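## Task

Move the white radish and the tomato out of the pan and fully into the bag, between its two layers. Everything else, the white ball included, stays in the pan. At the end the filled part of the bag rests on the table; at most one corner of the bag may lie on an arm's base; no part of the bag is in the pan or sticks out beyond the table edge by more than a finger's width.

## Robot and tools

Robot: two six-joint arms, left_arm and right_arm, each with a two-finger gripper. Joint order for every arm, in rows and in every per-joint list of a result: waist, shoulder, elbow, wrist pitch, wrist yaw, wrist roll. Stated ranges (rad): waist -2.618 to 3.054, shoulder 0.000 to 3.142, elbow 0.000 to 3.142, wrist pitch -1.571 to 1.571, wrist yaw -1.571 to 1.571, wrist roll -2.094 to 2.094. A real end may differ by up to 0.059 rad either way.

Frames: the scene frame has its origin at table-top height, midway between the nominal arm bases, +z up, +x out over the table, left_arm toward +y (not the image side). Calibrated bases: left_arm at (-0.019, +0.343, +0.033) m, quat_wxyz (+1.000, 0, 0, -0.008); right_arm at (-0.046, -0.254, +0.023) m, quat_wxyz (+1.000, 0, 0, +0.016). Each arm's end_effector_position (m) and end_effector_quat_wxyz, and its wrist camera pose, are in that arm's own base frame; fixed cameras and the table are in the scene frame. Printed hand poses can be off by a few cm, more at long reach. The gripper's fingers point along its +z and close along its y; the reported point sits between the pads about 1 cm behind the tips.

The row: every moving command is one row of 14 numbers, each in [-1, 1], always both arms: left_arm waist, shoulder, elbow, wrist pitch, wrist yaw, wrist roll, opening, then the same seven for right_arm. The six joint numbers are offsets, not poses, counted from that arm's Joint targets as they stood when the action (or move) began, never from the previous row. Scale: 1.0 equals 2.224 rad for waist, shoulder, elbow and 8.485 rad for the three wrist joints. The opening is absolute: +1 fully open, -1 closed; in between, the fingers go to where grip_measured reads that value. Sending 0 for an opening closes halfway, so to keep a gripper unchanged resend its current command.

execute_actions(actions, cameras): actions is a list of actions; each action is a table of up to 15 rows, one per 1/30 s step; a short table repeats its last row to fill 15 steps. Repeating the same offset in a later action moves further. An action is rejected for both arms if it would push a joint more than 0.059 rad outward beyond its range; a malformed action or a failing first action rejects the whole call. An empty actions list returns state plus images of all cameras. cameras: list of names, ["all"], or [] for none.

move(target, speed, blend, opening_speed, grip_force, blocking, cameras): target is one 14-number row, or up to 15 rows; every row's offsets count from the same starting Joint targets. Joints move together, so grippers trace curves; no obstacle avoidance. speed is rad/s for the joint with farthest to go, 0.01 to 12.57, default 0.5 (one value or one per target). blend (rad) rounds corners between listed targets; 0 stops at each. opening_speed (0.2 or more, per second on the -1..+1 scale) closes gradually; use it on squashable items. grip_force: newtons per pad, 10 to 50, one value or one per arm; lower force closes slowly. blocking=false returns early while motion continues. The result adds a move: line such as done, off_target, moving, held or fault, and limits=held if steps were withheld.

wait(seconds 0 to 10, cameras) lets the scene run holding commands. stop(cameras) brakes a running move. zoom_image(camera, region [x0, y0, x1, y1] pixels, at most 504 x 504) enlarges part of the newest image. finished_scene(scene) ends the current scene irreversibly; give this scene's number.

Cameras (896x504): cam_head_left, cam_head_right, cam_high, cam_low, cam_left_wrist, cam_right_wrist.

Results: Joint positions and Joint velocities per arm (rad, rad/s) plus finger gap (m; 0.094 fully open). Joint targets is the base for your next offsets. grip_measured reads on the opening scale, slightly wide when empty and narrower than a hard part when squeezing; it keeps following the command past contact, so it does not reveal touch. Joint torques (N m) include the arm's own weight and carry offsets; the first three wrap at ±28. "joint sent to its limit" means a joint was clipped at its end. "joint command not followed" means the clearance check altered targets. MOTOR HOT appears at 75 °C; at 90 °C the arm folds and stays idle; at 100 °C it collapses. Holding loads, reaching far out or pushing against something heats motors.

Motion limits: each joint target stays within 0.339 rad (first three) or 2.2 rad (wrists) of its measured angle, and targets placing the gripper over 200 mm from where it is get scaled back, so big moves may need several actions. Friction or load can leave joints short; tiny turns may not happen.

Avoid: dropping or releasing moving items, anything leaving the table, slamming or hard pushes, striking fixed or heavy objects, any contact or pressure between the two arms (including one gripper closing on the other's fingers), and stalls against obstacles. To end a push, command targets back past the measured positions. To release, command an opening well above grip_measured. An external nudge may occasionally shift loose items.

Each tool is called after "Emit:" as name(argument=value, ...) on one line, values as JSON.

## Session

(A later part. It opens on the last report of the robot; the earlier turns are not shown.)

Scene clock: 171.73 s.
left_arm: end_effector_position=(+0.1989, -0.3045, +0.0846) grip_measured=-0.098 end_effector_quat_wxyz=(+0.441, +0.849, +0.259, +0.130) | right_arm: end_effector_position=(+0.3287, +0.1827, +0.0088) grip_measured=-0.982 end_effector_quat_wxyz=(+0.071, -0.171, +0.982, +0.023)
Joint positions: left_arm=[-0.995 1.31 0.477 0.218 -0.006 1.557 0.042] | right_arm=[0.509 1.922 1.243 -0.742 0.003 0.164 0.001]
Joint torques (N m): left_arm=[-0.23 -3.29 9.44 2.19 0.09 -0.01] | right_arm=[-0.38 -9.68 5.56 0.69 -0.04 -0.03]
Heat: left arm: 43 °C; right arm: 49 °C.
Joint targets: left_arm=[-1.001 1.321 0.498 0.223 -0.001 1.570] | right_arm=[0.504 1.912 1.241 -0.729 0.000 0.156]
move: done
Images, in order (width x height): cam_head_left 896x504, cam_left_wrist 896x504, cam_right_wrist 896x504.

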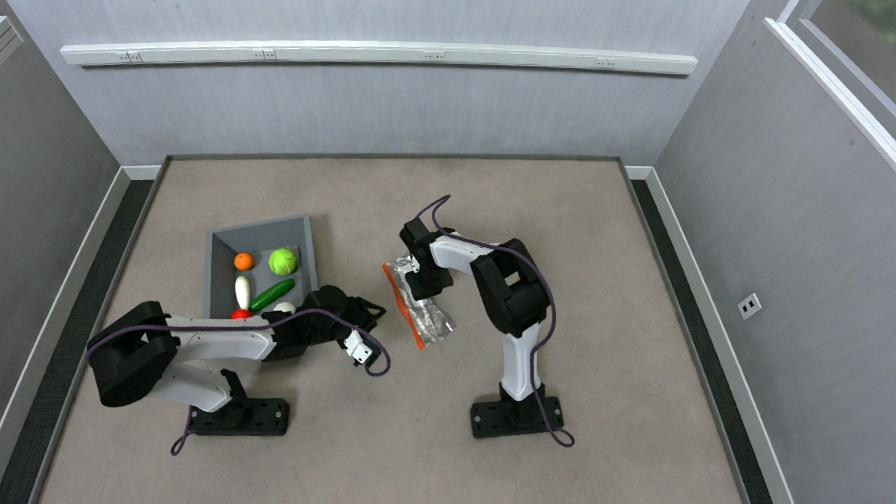

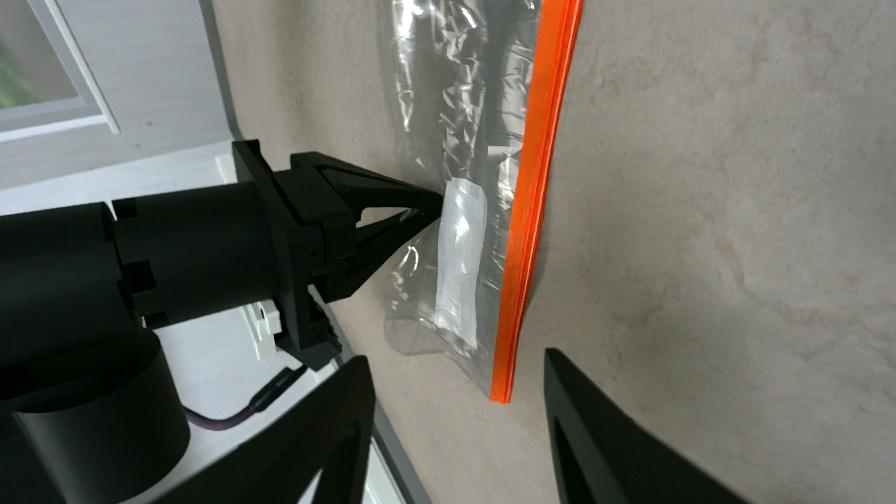

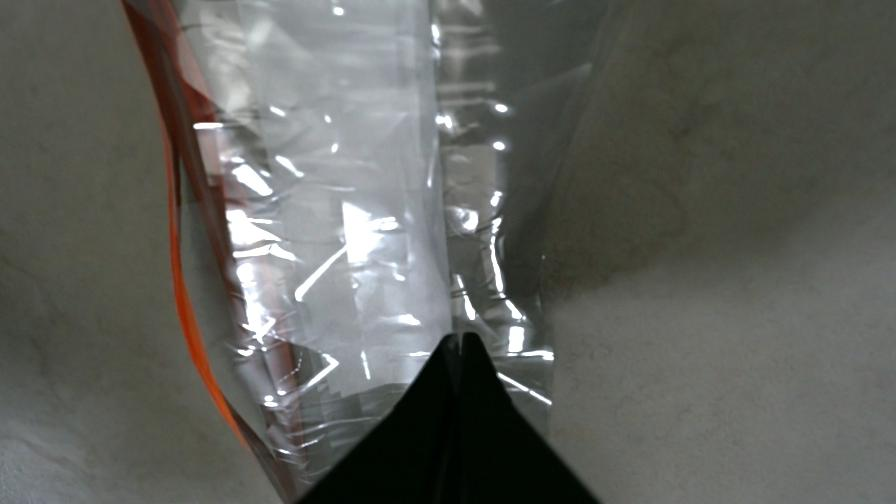

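Emit:
move(target=[0, 0.214, -0.035, 0.0665, 0, 0, -0.1, 0, 0, 0, 0, 0, 0, -1], speed=0.3, cameras=["cam_left_wrist", "cam_right_wrist", "cam_low"])

Emit:
zoom_image(camera="cam_left_wrist", region=[300, 150, 660, 460])

Scene clock: 175.60 s.
left_arm: end_effector_position=(+0.2160, -0.3309, +0.0106) grip_measured=-0.098 end_effector_quat_wxyz=(+0.459, +0.840, +0.256, +0.135) | right_arm: end_effector_position=(+0.3287, +0.1827, +0.0088) grip_measured=-0.982 end_effector_quat_wxyz=(+0.071, -0.171, +0.982, +0.023)
Joint positions: left_arm=[-0.995 1.783 0.428 0.781 -0.006 1.558 0.042] | right_arm=[0.509 1.922 1.243 -0.742 0.003 0.164 0.001]
Joint torques (N m): left_arm=[-0.18 -5.16 4.03 2.23 0.08 0.01] | right_arm=[-0.36 -9.68 5.55 0.69 -0.04 -0.03]
Heat: left arm: 43 °C; right arm: 49 °C.
Joint targets: left_arm=[-1.001 1.797 0.420 0.787 -0.001 1.570] | right_arm=[0.504 1.912 1.241 -0.729 0.000 0.156]
move: done
Images, in order (width x height): cam_low 896x504, cam_left_wrist 896x504, cam_right_wrist 896x504.

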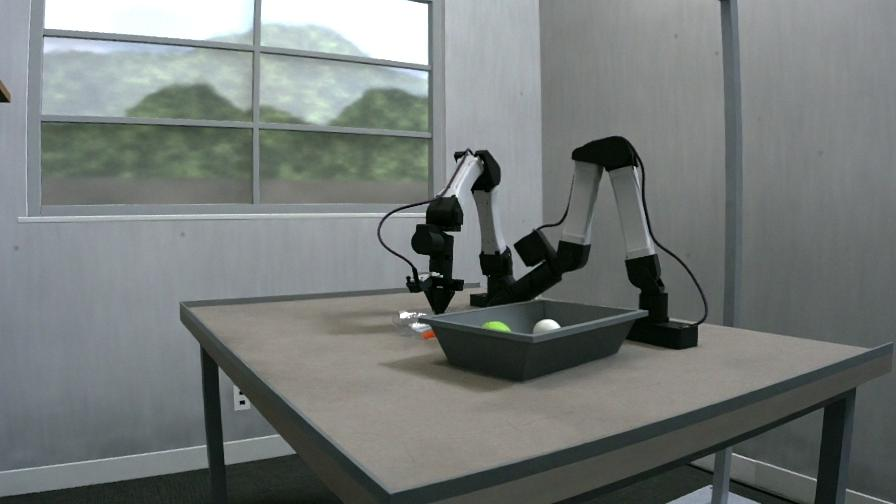

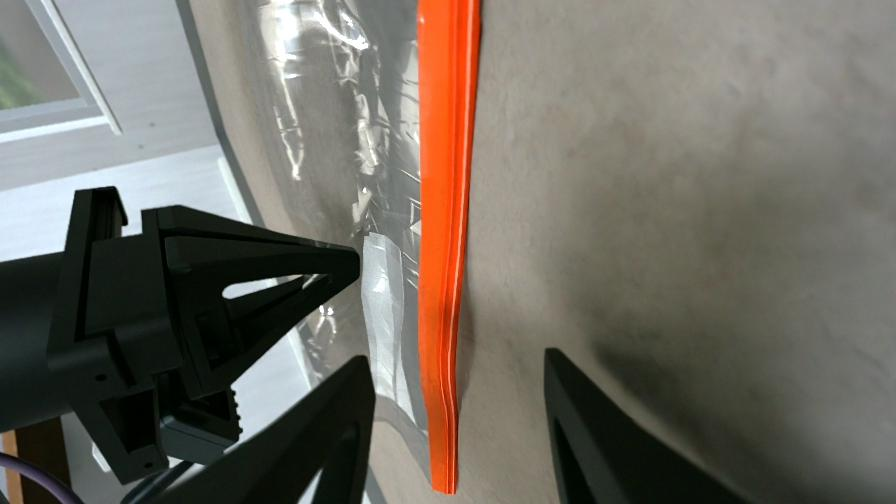

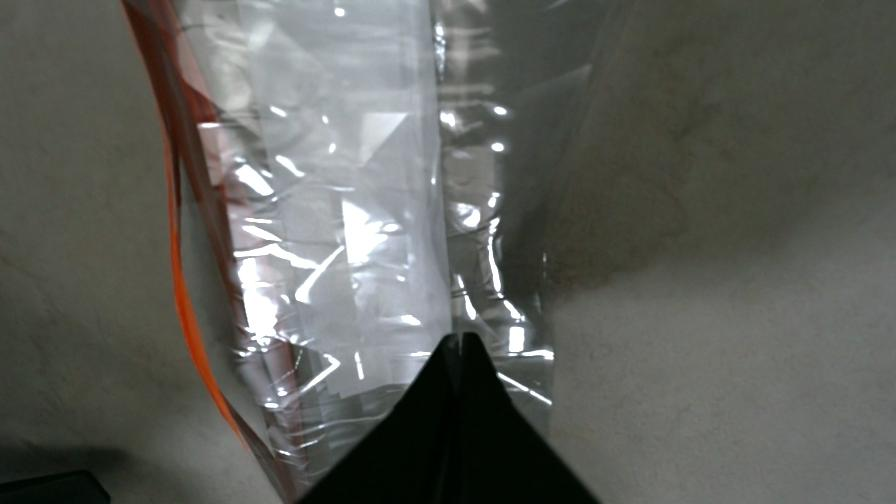

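Scaled by 1.400 from the camera's 896x504 image, which has a finer 1280x720 frame.

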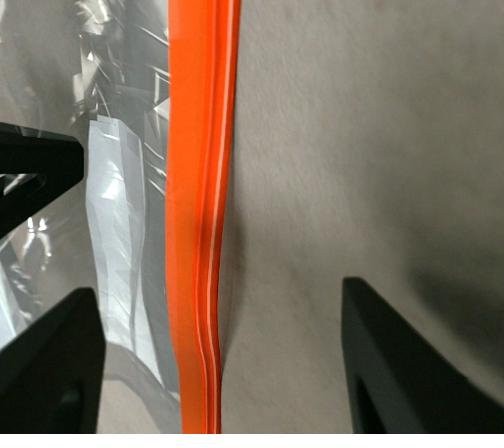

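Emit:
move(target=[[0, 0.0121, 0, 0, 0, 0, -0.1, 0, 0, 0, 0, 0, 0, -1],[0, 0.0616, 0.0886, -0.0061, 0, 0, -0.1, 0, 0, 0, 0, 0, 0, -1]], speed=0.12, cameras=["cam_left_wrist", "cam_right_wrist"])

Emit:
zoom_image(camera="cam_left_wrist", region=[300, 150, 660, 460])

Scene clock: 178.97 s.
left_arm: end_effector_position=(+0.2400, -0.3679, +0.0079) grip_measured=-0.098 end_effector_quat_wxyz=(+0.463, +0.838, +0.255, +0.137) | right_arm: end_effector_position=(+0.3287, +0.1827, +0.0088) grip_measured=-0.982 end_effector_quat_wxyz=(+0.071, -0.171, +0.982, +0.023)
Joint positions: left_arm=[-0.995 1.916 0.601 0.752 -0.006 1.559 0.042] | right_arm=[0.509 1.922 1.243 -0.742 0.003 0.164 0.001]
Joint torques (N m): left_arm=[-0.25 -6.22 6.68 2.03 0.09 0.01] | right_arm=[-0.39 -9.69 5.56 0.69 -0.04 -0.04]
Heat: left arm: 42 °C; right arm: 49 °C.
Joint targets: left_arm=[-1.001 1.934 0.617 0.735 -0.001 1.570] | right_arm=[0.504 1.912 1.241 -0.729 0.000 0.156]
move: done
Images, in order (width x height): cam_left_wrist 896x504, cam_right_wrist 896x504.

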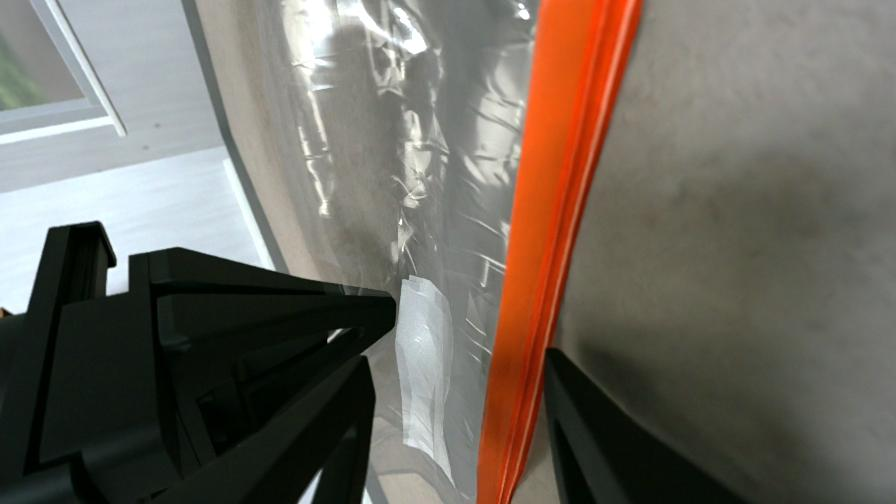

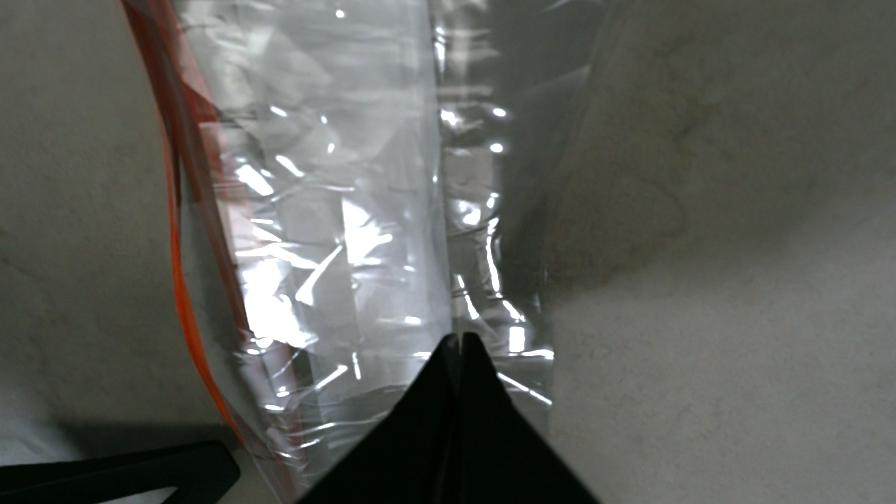

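Scaled by 1.400 from the camera's 896x504 image, which has a finer 1280x720 frame.

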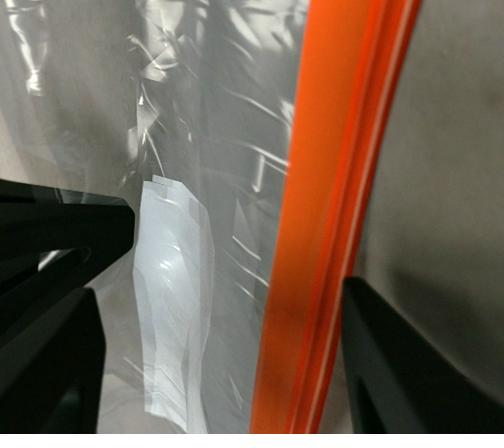

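Emit:
move(target=[[0, -0.0103, -0.0481, 0.0031, 0, 0, -0.1, 0, 0, 0, 0, 0, 0, -1],[0.0202, -0.0103, -0.0481, 0.0031, 0, 0, -0.1, 0, 0, 0, 0, 0, 0, -1]], speed=0.2, blend=0.01, cameras=["cam_left_wrist", "cam_right_wrist"])

Emit:
zoom_image(camera="cam_left_wrist", region=[400, 150, 660, 460])

Scene clock: 180.57 s.
left_arm: end_effector_position=(+0.2402, -0.3471, -0.0016) grip_measured=-0.099 end_effector_quat_wxyz=(+0.459, +0.836, +0.267, +0.141) | right_arm: end_effector_position=(+0.3287, +0.1827, +0.0088) grip_measured=-0.982 end_effector_quat_wxyz=(+0.071, -0.171, +0.982, +0.023)
Joint positions: left_arm=[-0.966 1.916 0.53 0.817 -0.001 1.559 0.042] | right_arm=[0.509 1.922 1.243 -0.742 0.003 0.164 0.001]
Joint torques (N m): left_arm=[0.96 -7.61 2.8 1.56 0.05 0.01] | right_arm=[-0.38 -9.68 5.56 0.69 -0.05 -0.04]
Heat: left arm: 41 °C; right arm: 49 °C.
Joint targets: left_arm=[-0.956 1.911 0.510 0.761 -0.001 1.570] | right_arm=[0.504 1.912 1.241 -0.729 0.000 0.156]
move: off_target (left_arm); left_arm: the wrist pitch is farthest, 0.056 rad from its target
Images, in order (width x height): cam_left_wrist 896x504, cam_right_wrist 896x504.

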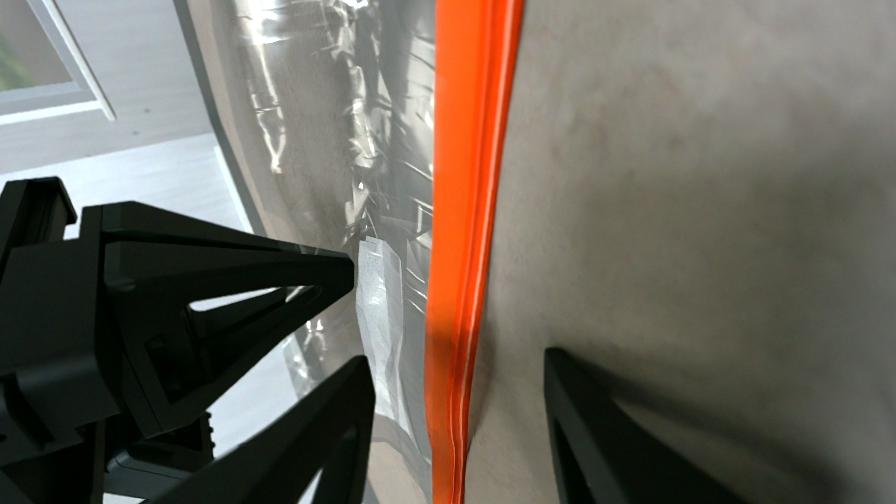

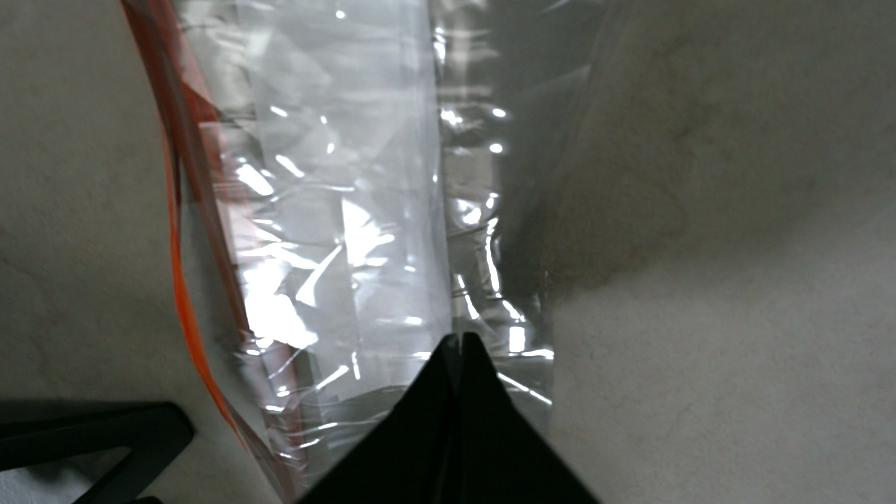

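Scaled by 1.626 from the camera's 896x504 image, which has a finer 1280x720 frame.

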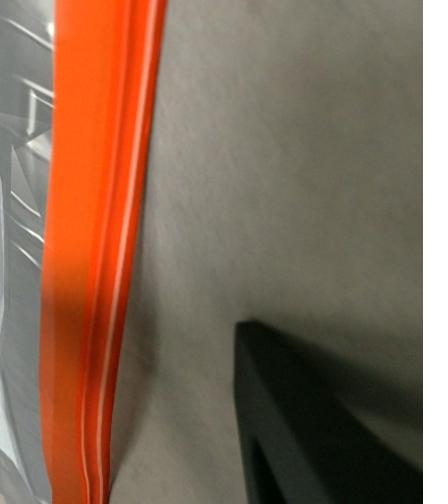

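Emit:
move(target=[0, 0.0495, 0.0809, -0.0031, 0, 0, -0.1, 0, 0, 0, 0, 0, 0, -1], speed=0.1, cameras=["cam_left_wrist", "cam_right_wrist"])

Emit:
zoom_image(camera="cam_left_wrist", region=[400, 150, 660, 460])

Emit:
zoom_image(camera="cam_right_wrist", region=[80, 150, 480, 504])

Scene clock: 183.07 s.
left_arm: end_effector_position=(+0.2622, -0.3763, +0.0002) grip_measured=-0.099 end_effector_quat_wxyz=(+0.464, +0.832, +0.267, +0.143) | right_arm: end_effector_position=(+0.3288, +0.1827, +0.0089) grip_measured=-0.982 end_effector_quat_wxyz=(+0.071, -0.171, +0.982, +0.023)
Joint positions: left_arm=[-0.963 1.999 0.676 0.767 -0.001 1.559 0.042] | right_arm=[0.509 1.922 1.243 -0.742 0.003 0.164 0.001]
Joint torques (N m): left_arm=[0.77 -6.53 6.39 1.84 0.06 0.02] | right_arm=[-0.38 -9.68 5.56 0.68 -0.05 -0.03]
Heat: left arm: 40 °C; right arm: 49 °C.
Joint targets: left_arm=[-0.956 2.021 0.690 0.735 -0.001 1.570] | right_arm=[0.504 1.912 1.241 -0.729 0.000 0.156]
move: done
Images, in order (width x height): cam_left_wrist 896x504, cam_right_wrist 896x504.

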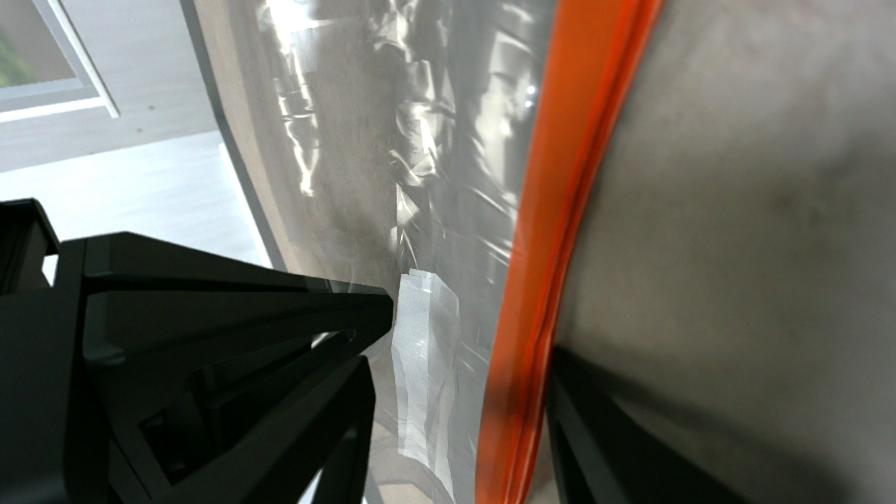

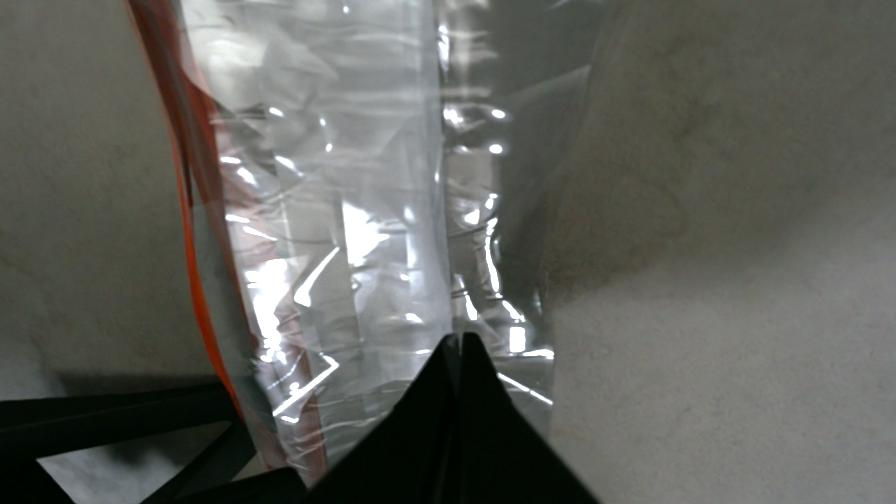

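Scaled by 1.626 from the camera's 896x504 image, which has a finer 1280x720 frame.

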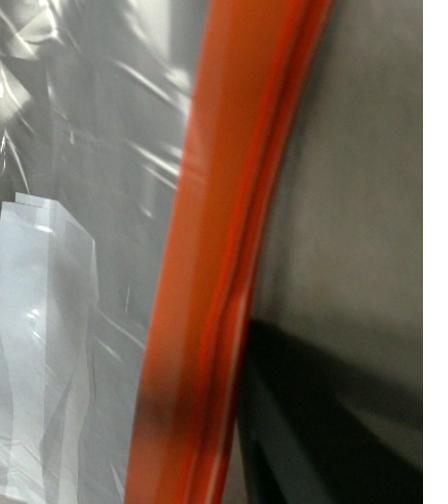

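Scaled by 1.260 from the camera's 896x504 image, which has a finer 1280x720 frame.

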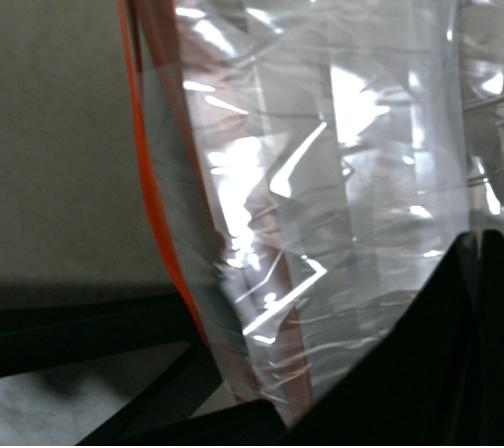

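Emit:
move(target=[0, 0.0247, 0.0364, -0.0031, 0, 0, -0.1, 0, 0, 0, 0, 0, 0, -1], speed=0.1, cameras=["cam_left_wrist", "cam_right_wrist"])

Emit:
zoom_image(camera="cam_left_wrist", region=[400, 150, 660, 460])

Emit:
zoom_image(camera="cam_right_wrist", region=[80, 150, 480, 504])

Scene clock: 184.50 s.
left_arm: end_effector_position=(+0.2739, -0.3932, +0.0006) grip_measured=-0.099 end_effector_quat_wxyz=(+0.470, +0.829, +0.266, +0.145) | right_arm: end_effector_position=(+0.3288, +0.1827, +0.0089) grip_measured=-0.982 end_effector_quat_wxyz=(+0.071, -0.171, +0.982, +0.023)
Joint positions: left_arm=[-0.963 2.05 0.758 0.749 -0.001 1.559 0.042] | right_arm=[0.509 1.922 1.243 -0.742 0.003 0.164 0.001]
Joint torques (N m): left_arm=[0.75 -6.83 6.5 1.76 0.04 0.02] | right_arm=[-0.36 -9.68 5.55 0.68 -0.04 -0.03]
Heat: left arm: 40 °C; right arm: 49 °C.
Joint targets: left_arm=[-0.956 2.076 0.771 0.709 -0.001 1.570] | right_arm=[0.504 1.912 1.241 -0.729 0.000 0.156]
move: off_target (left_arm); left_arm: the wrist pitch is farthest, 0.040 rad from its target
Images, in order (width x height): cam_left_wrist 896x504, cam_right_wrist 896x504.

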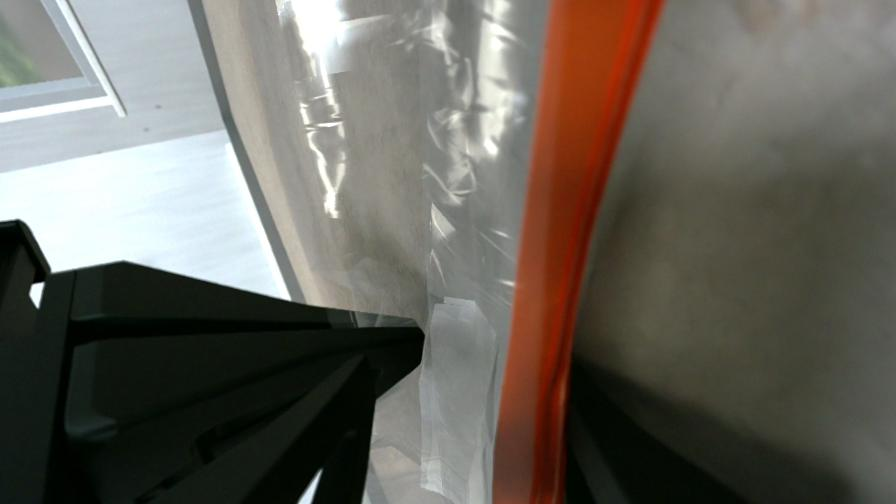

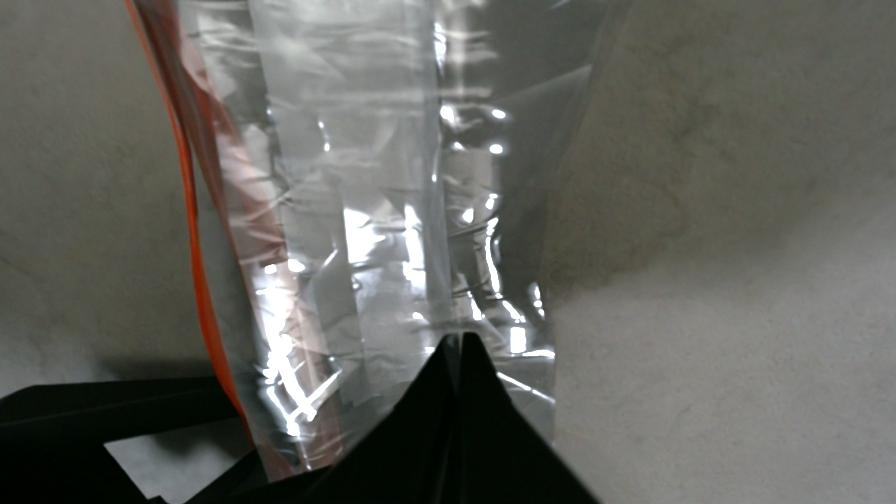

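Scaled by 1.626 from the camera's 896x504 image, which has a finer 1280x720 frame.

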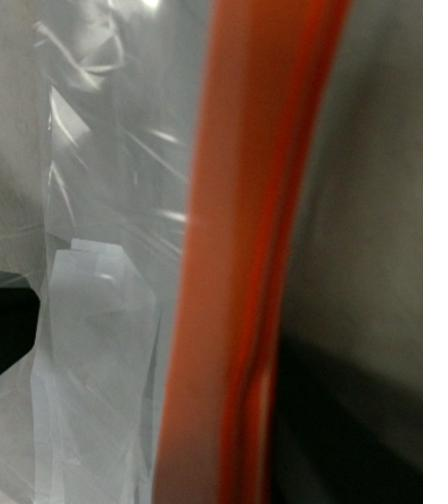

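Scaled by 1.260 from the camera's 896x504 image, which has a finer 1280x720 frame.

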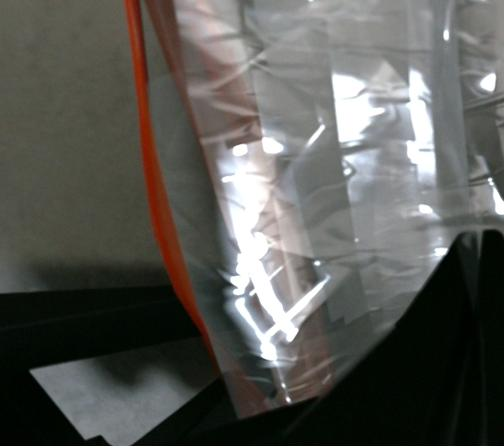

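Emit:
move(target=[0, 0.0247, 0.0364, -0.0031, 0, 0, -0.1, 0, 0, 0, 0, 0, 0, -1], speed=0.1, cameras=["cam_left_wrist", "cam_right_wrist"])

Emit:
zoom_image(camera="cam_left_wrist", region=[360, 100, 700, 460])

Emit:
zoom_image(camera="cam_right_wrist", region=[80, 150, 480, 504])

Scene clock: 186.50 s.
left_arm: end_effector_position=(+0.2834, -0.4068, +0.0006) grip_measured=-0.100 end_effector_quat_wxyz=(+0.473, +0.828, +0.264, +0.147) | right_arm: end_effector_position=(+0.3348, +0.1727, +0.0091) grip_measured=-0.982 end_effector_quat_wxyz=(+0.078, -0.165, +0.983, +0.007)
Joint positions: left_arm=[-0.963 2.092 0.827 0.731 -0.001 1.562 0.042] | right_arm=[0.493 1.922 1.243 -0.74 0.036 0.158 0.001]
Joint torques (N m): left_arm=[0.73 -6.24 7.9 1.68 0.04 -0.01] | right_arm=[1.11 -9.68 5.56 0.67 -0.34 0.02]
Heat: left arm: 40 °C; right arm: 49 °C.
Joint targets: left_arm=[-0.956 2.131 0.852 0.682 -0.001 1.570] | right_arm=[0.504 1.912 1.241 -0.729 0.000 0.156]
move: off_target (left_arm, right_arm); left_arm: the wrist pitch is farthest, 0.048 rad from its target; right_arm: the wrist yaw is farthest, 0.036 rad from its target
Images, in order (width x height): cam_left_wrist 896x504, cam_right_wrist 896x504.

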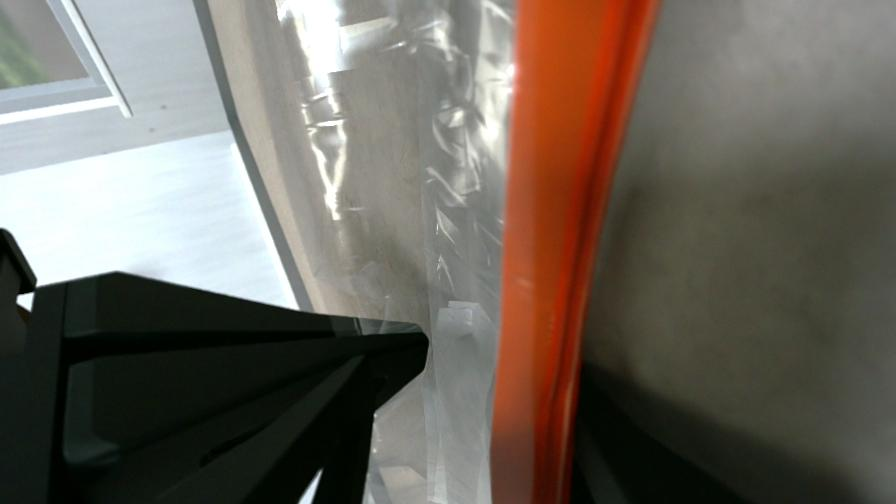

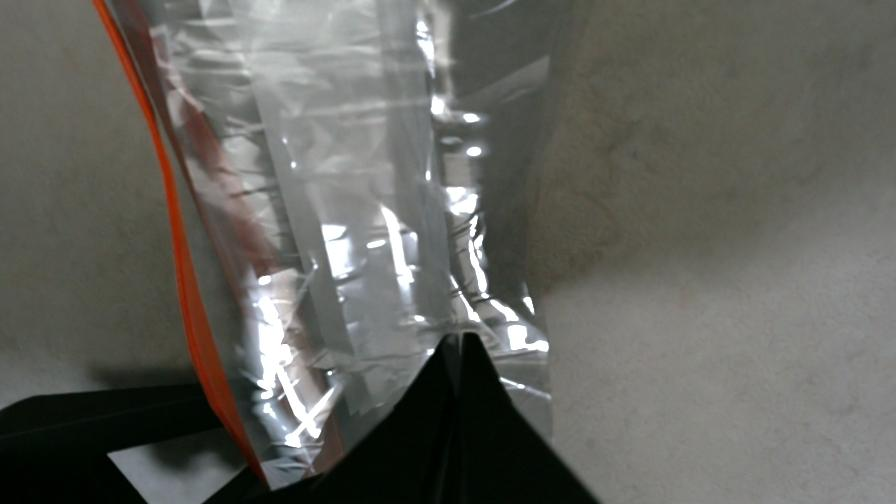

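Scaled by 1.400 from the camera's 896x504 image, which has a finer 1280x720 frame.

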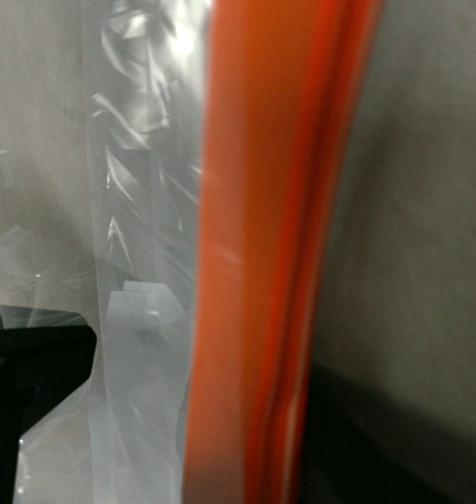

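Scaled by 1.260 from the camera's 896x504 image, which has a finer 1280x720 frame.

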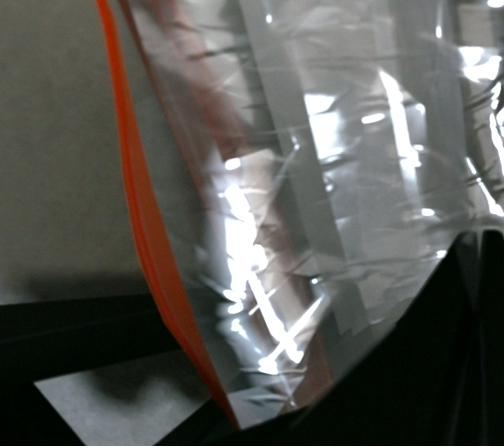

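Emit:
move(target=[0, -0.02, -0.029, 0.0025, 0, 0, -0.1, 0, 0, 0, 0, 0, 0, -1], speed=0.3, cameras=["cam_left_wrist", "cam_right_wrist", "cam_high"])

Emit:
zoom_image(camera="cam_high", region=[350, 150, 520, 290])

Scene clock: 187.77 s.
left_arm: end_effector_position=(+0.2818, -0.4045, +0.0002) grip_measured=-0.100 end_effector_quat_wxyz=(+0.477, +0.825, +0.263, +0.148) | right_arm: end_effector_position=(+0.3340, +0.1746, +0.0090) grip_measured=-0.982 end_effector_quat_wxyz=(+0.076, -0.165, +0.983, +0.013)
Joint positions: left_arm=[-0.963 2.092 0.808 0.759 -0.001 1.562 0.042] | right_arm=[0.493 1.922 1.243 -0.739 0.025 0.158 0.001]
Joint torques (N m): left_arm=[0.75 -9.62 3.37 1.59 0.03 -0.01] | right_arm=[1.13 -9.68 5.55 0.66 -0.23 0.03]
Heat: left arm: 40 °C; right arm: 49 °C.
Joint targets: left_arm=[-0.956 2.086 0.788 0.704 -0.001 1.570] | right_arm=[0.504 1.912 1.241 -0.729 0.000 0.157]
move: off_target (left_arm); left_arm: the wrist pitch is farthest, 0.056 rad from its target
Images, in order (width x height): cam_high 896x504, cam_left_wrist 896x504, cam_right_wrist 896x504.

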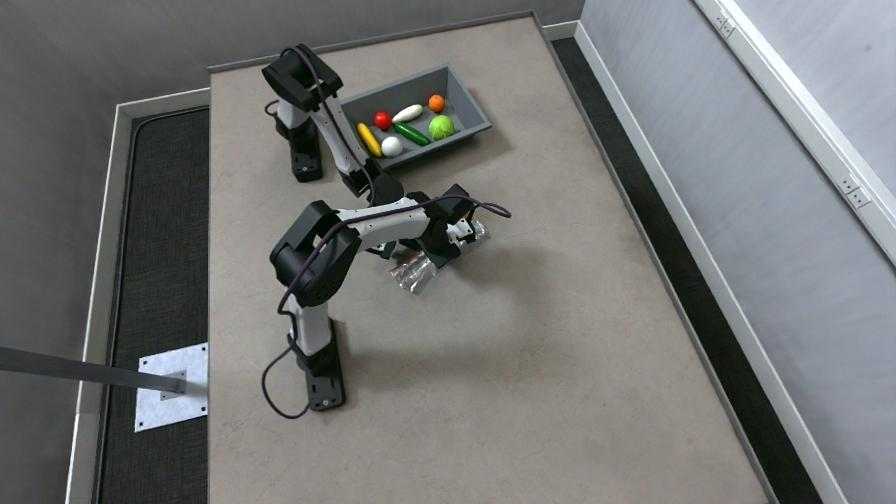

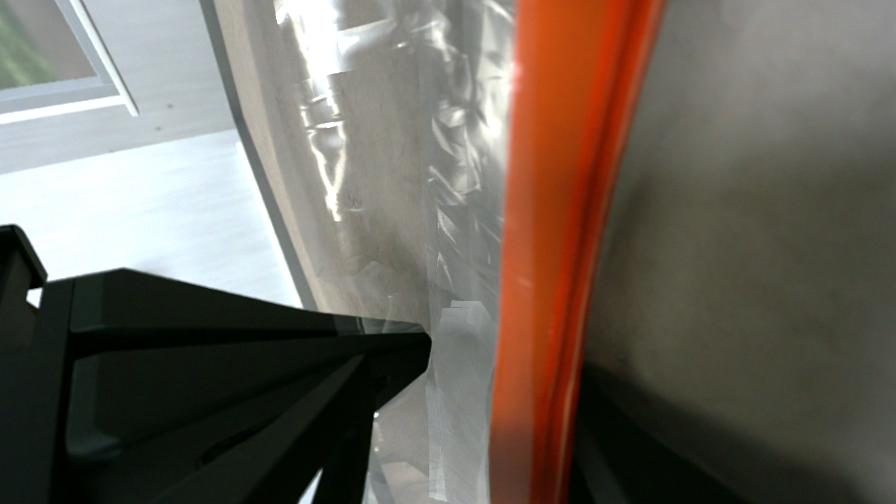

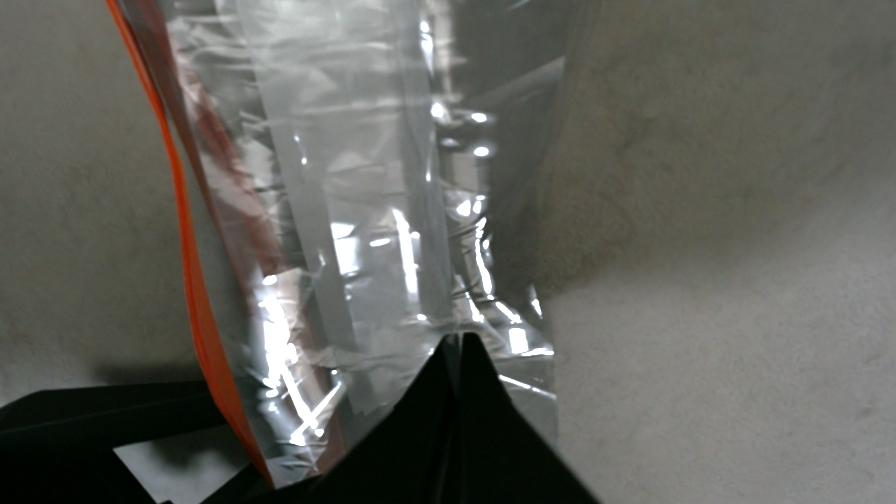

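Scaled by 2.965 from the camera's 896x504 image, which has a finer 1280x720 frame.

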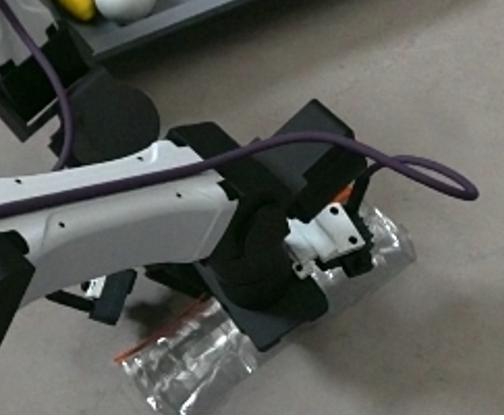

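Emit:
move(target=[[0, -0.02, -0.03, 0.003, 0, 0, -0.1, 0, 0, 0, 0, 0, 0, -1],[0, -0.02, -0.03, 0.003, 0, 0, -1, 0, 0, 0, 0, 0, 0, -1]], speed=0.3, opening_speed=0.5, cameras=["cam_left_wrist", "cam_right_wrist"])

Emit:
zoom_image(camera="cam_left_wrist", region=[340, 100, 680, 460])

Scene clock: 190.83 s.
left_arm: end_effector_position=(+0.2684, -0.3852, -0.0095) grip_measured=-0.971 end_effector_quat_wxyz=(+0.458, +0.836, +0.267, +0.142) | right_arm: end_effector_position=(+0.3318, +0.1788, +0.0090) grip_measured=-0.982 end_effector_quat_wxyz=(+0.074, -0.169, +0.983, +0.020)
Joint positions: left_arm=[-0.963 2.054 0.731 0.752 -0.001 1.562 0.001] | right_arm=[0.499 1.922 1.243 -0.739 0.01 0.158 0.001]
Joint torques (N m): left_arm=[0.72 -9.59 4.08 1.93 0.04 -0.03] | right_arm=[0.59 -9.68 5.55 0.66 -0.1 0.03]
Heat: left arm: 39 °C; right arm: 49 °C.
Joint targets: left_arm=[-0.956 2.042 0.721 0.729 -0.001 1.570] | right_arm=[0.505 1.912 1.241 -0.729 0.000 0.157]
move: done; target 2's new numbers were sent with left_arm's wrist pitch 0.050 rad from that target
Images, in order (width x height): cam_left_wrist 896x504, cam_right_wrist 896x504.

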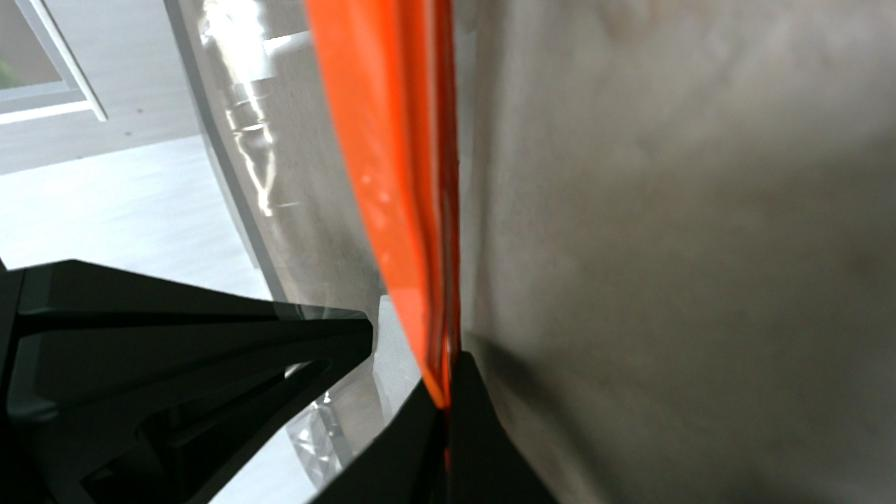

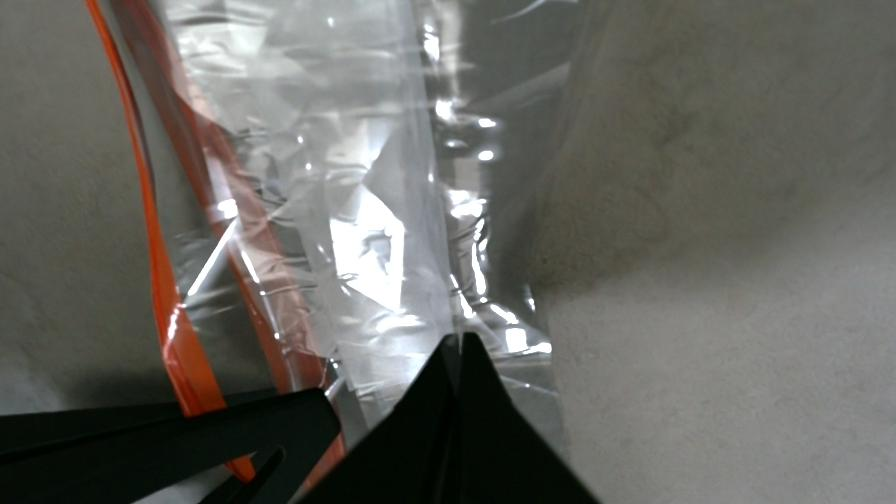

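Scaled by 1.400 from the camera's 896x504 image, which has a finer 1280x720 frame.

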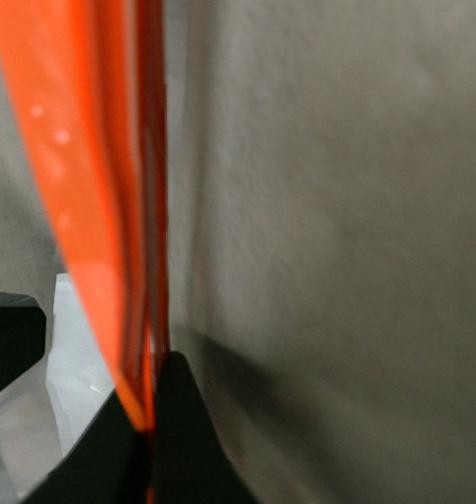

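Emit:
move(target=[0, -0.1043, 0.0355, -0.0341, 0, 0, -1, 0, 0, 0, 0, 0, 0, -1], speed=0.2, cameras=["cam_left_wrist", "cam_right_wrist", "cam_low", "cam_head_left"])

Emit:
zoom_image(camera="cam_right_wrist", region=[80, 150, 480, 504])

Emit:
zoom_image(camera="cam_low", region=[350, 230, 600, 370])

Scene clock: 205.30 s.
left_arm: end_effector_position=(+0.2628, -0.3772, +0.0287) grip_measured=-0.973 end_effector_quat_wxyz=(+0.424, +0.854, +0.272, +0.131) | right_arm: end_effector_position=(+0.3268, +0.1877, +0.0091) grip_measured=-0.982 end_effector_quat_wxyz=(+0.067, -0.174, +0.982, +0.040)
Joint positions: left_arm=[-0.963 1.856 0.775 0.429 -0.001 1.562 0.001] | right_arm=[0.507 1.922 1.243 -0.739 -0.032 0.158 0.001]
Joint torques (N m): left_arm=[0.76 -11.58 8.69 2.2 0.05 -0.02] | right_arm=[-0.18 -9.68 5.55 0.66 0.24 0.03]
Heat: left arm: 37 °C; right arm: 49 °C.
Joint targets: left_arm=[-0.956 1.810 0.800 0.440 -0.001 1.570] | right_arm=[0.504 1.912 1.241 -0.729 0.000 0.157]
move: off_target (left_arm); left_arm: the shoulder is farthest, 0.046 rad from its target
Images, in order (width x height): cam_head_left 896x504, cam_low 896x504, cam_left_wrist 896x504, cam_right_wrist 896x504.

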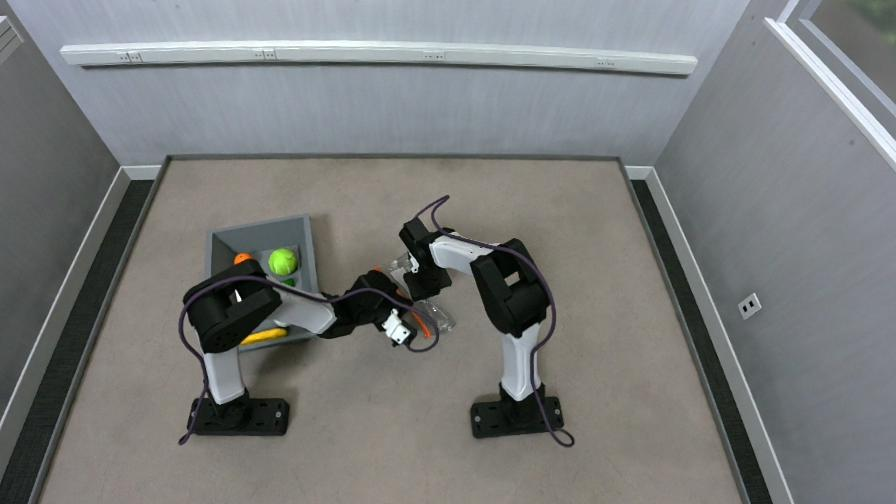

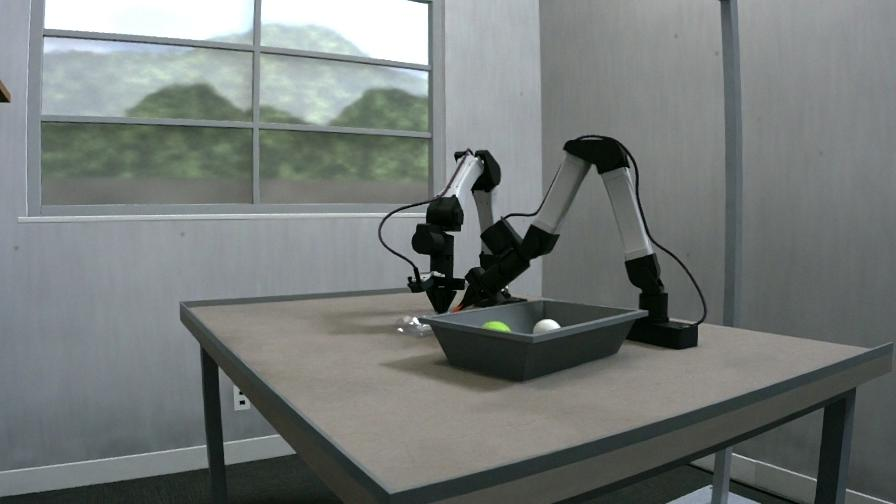

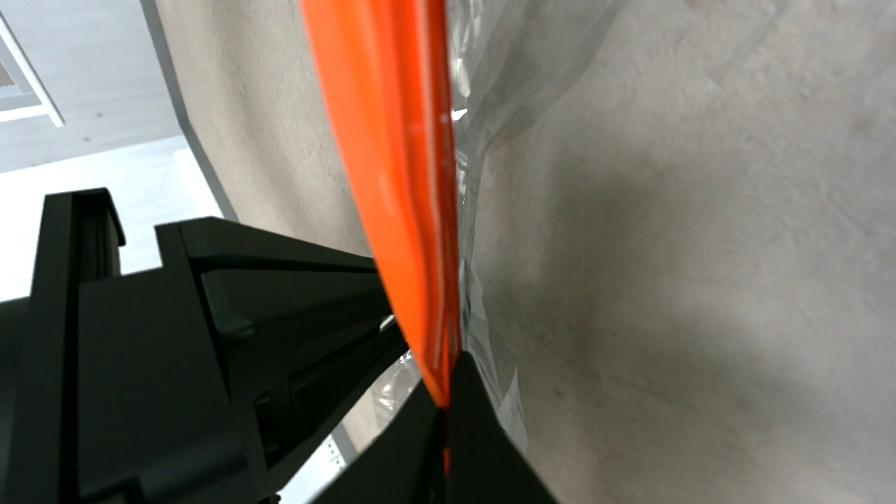

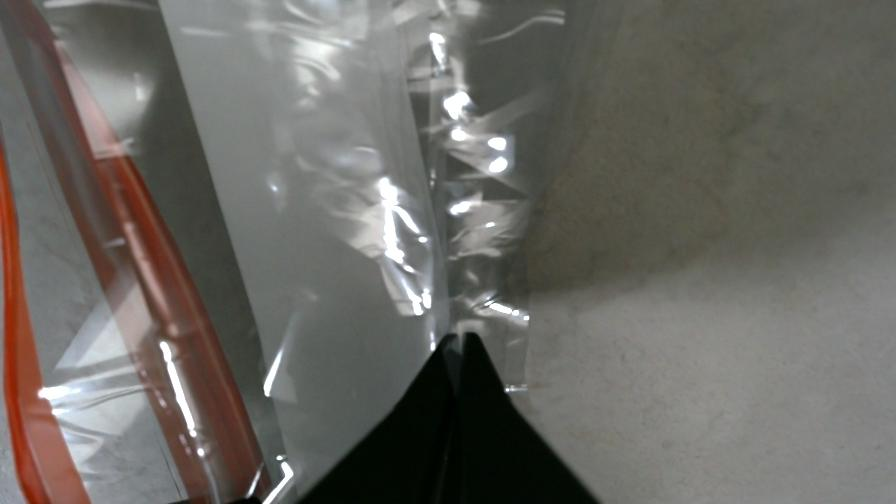

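Scaled by 1.260 from the camera's 896x504 image, which has a finer 1280x720 frame.

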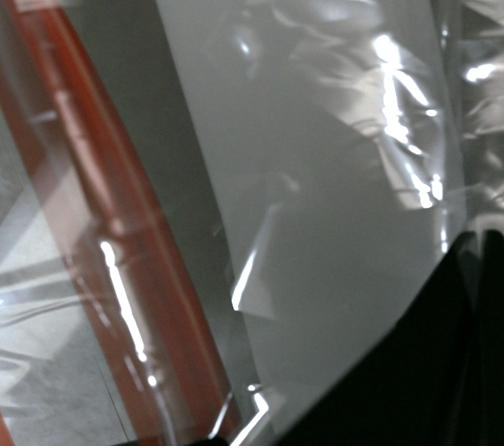

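Scaled by 2.016 from the camera's 896x504 image, which has a finer 1280x720 frame.

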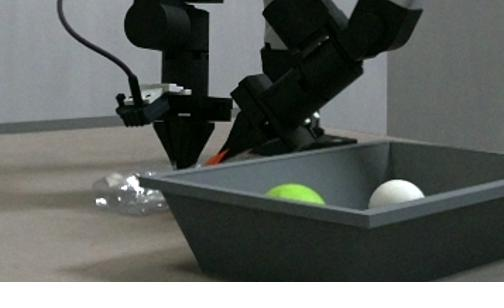

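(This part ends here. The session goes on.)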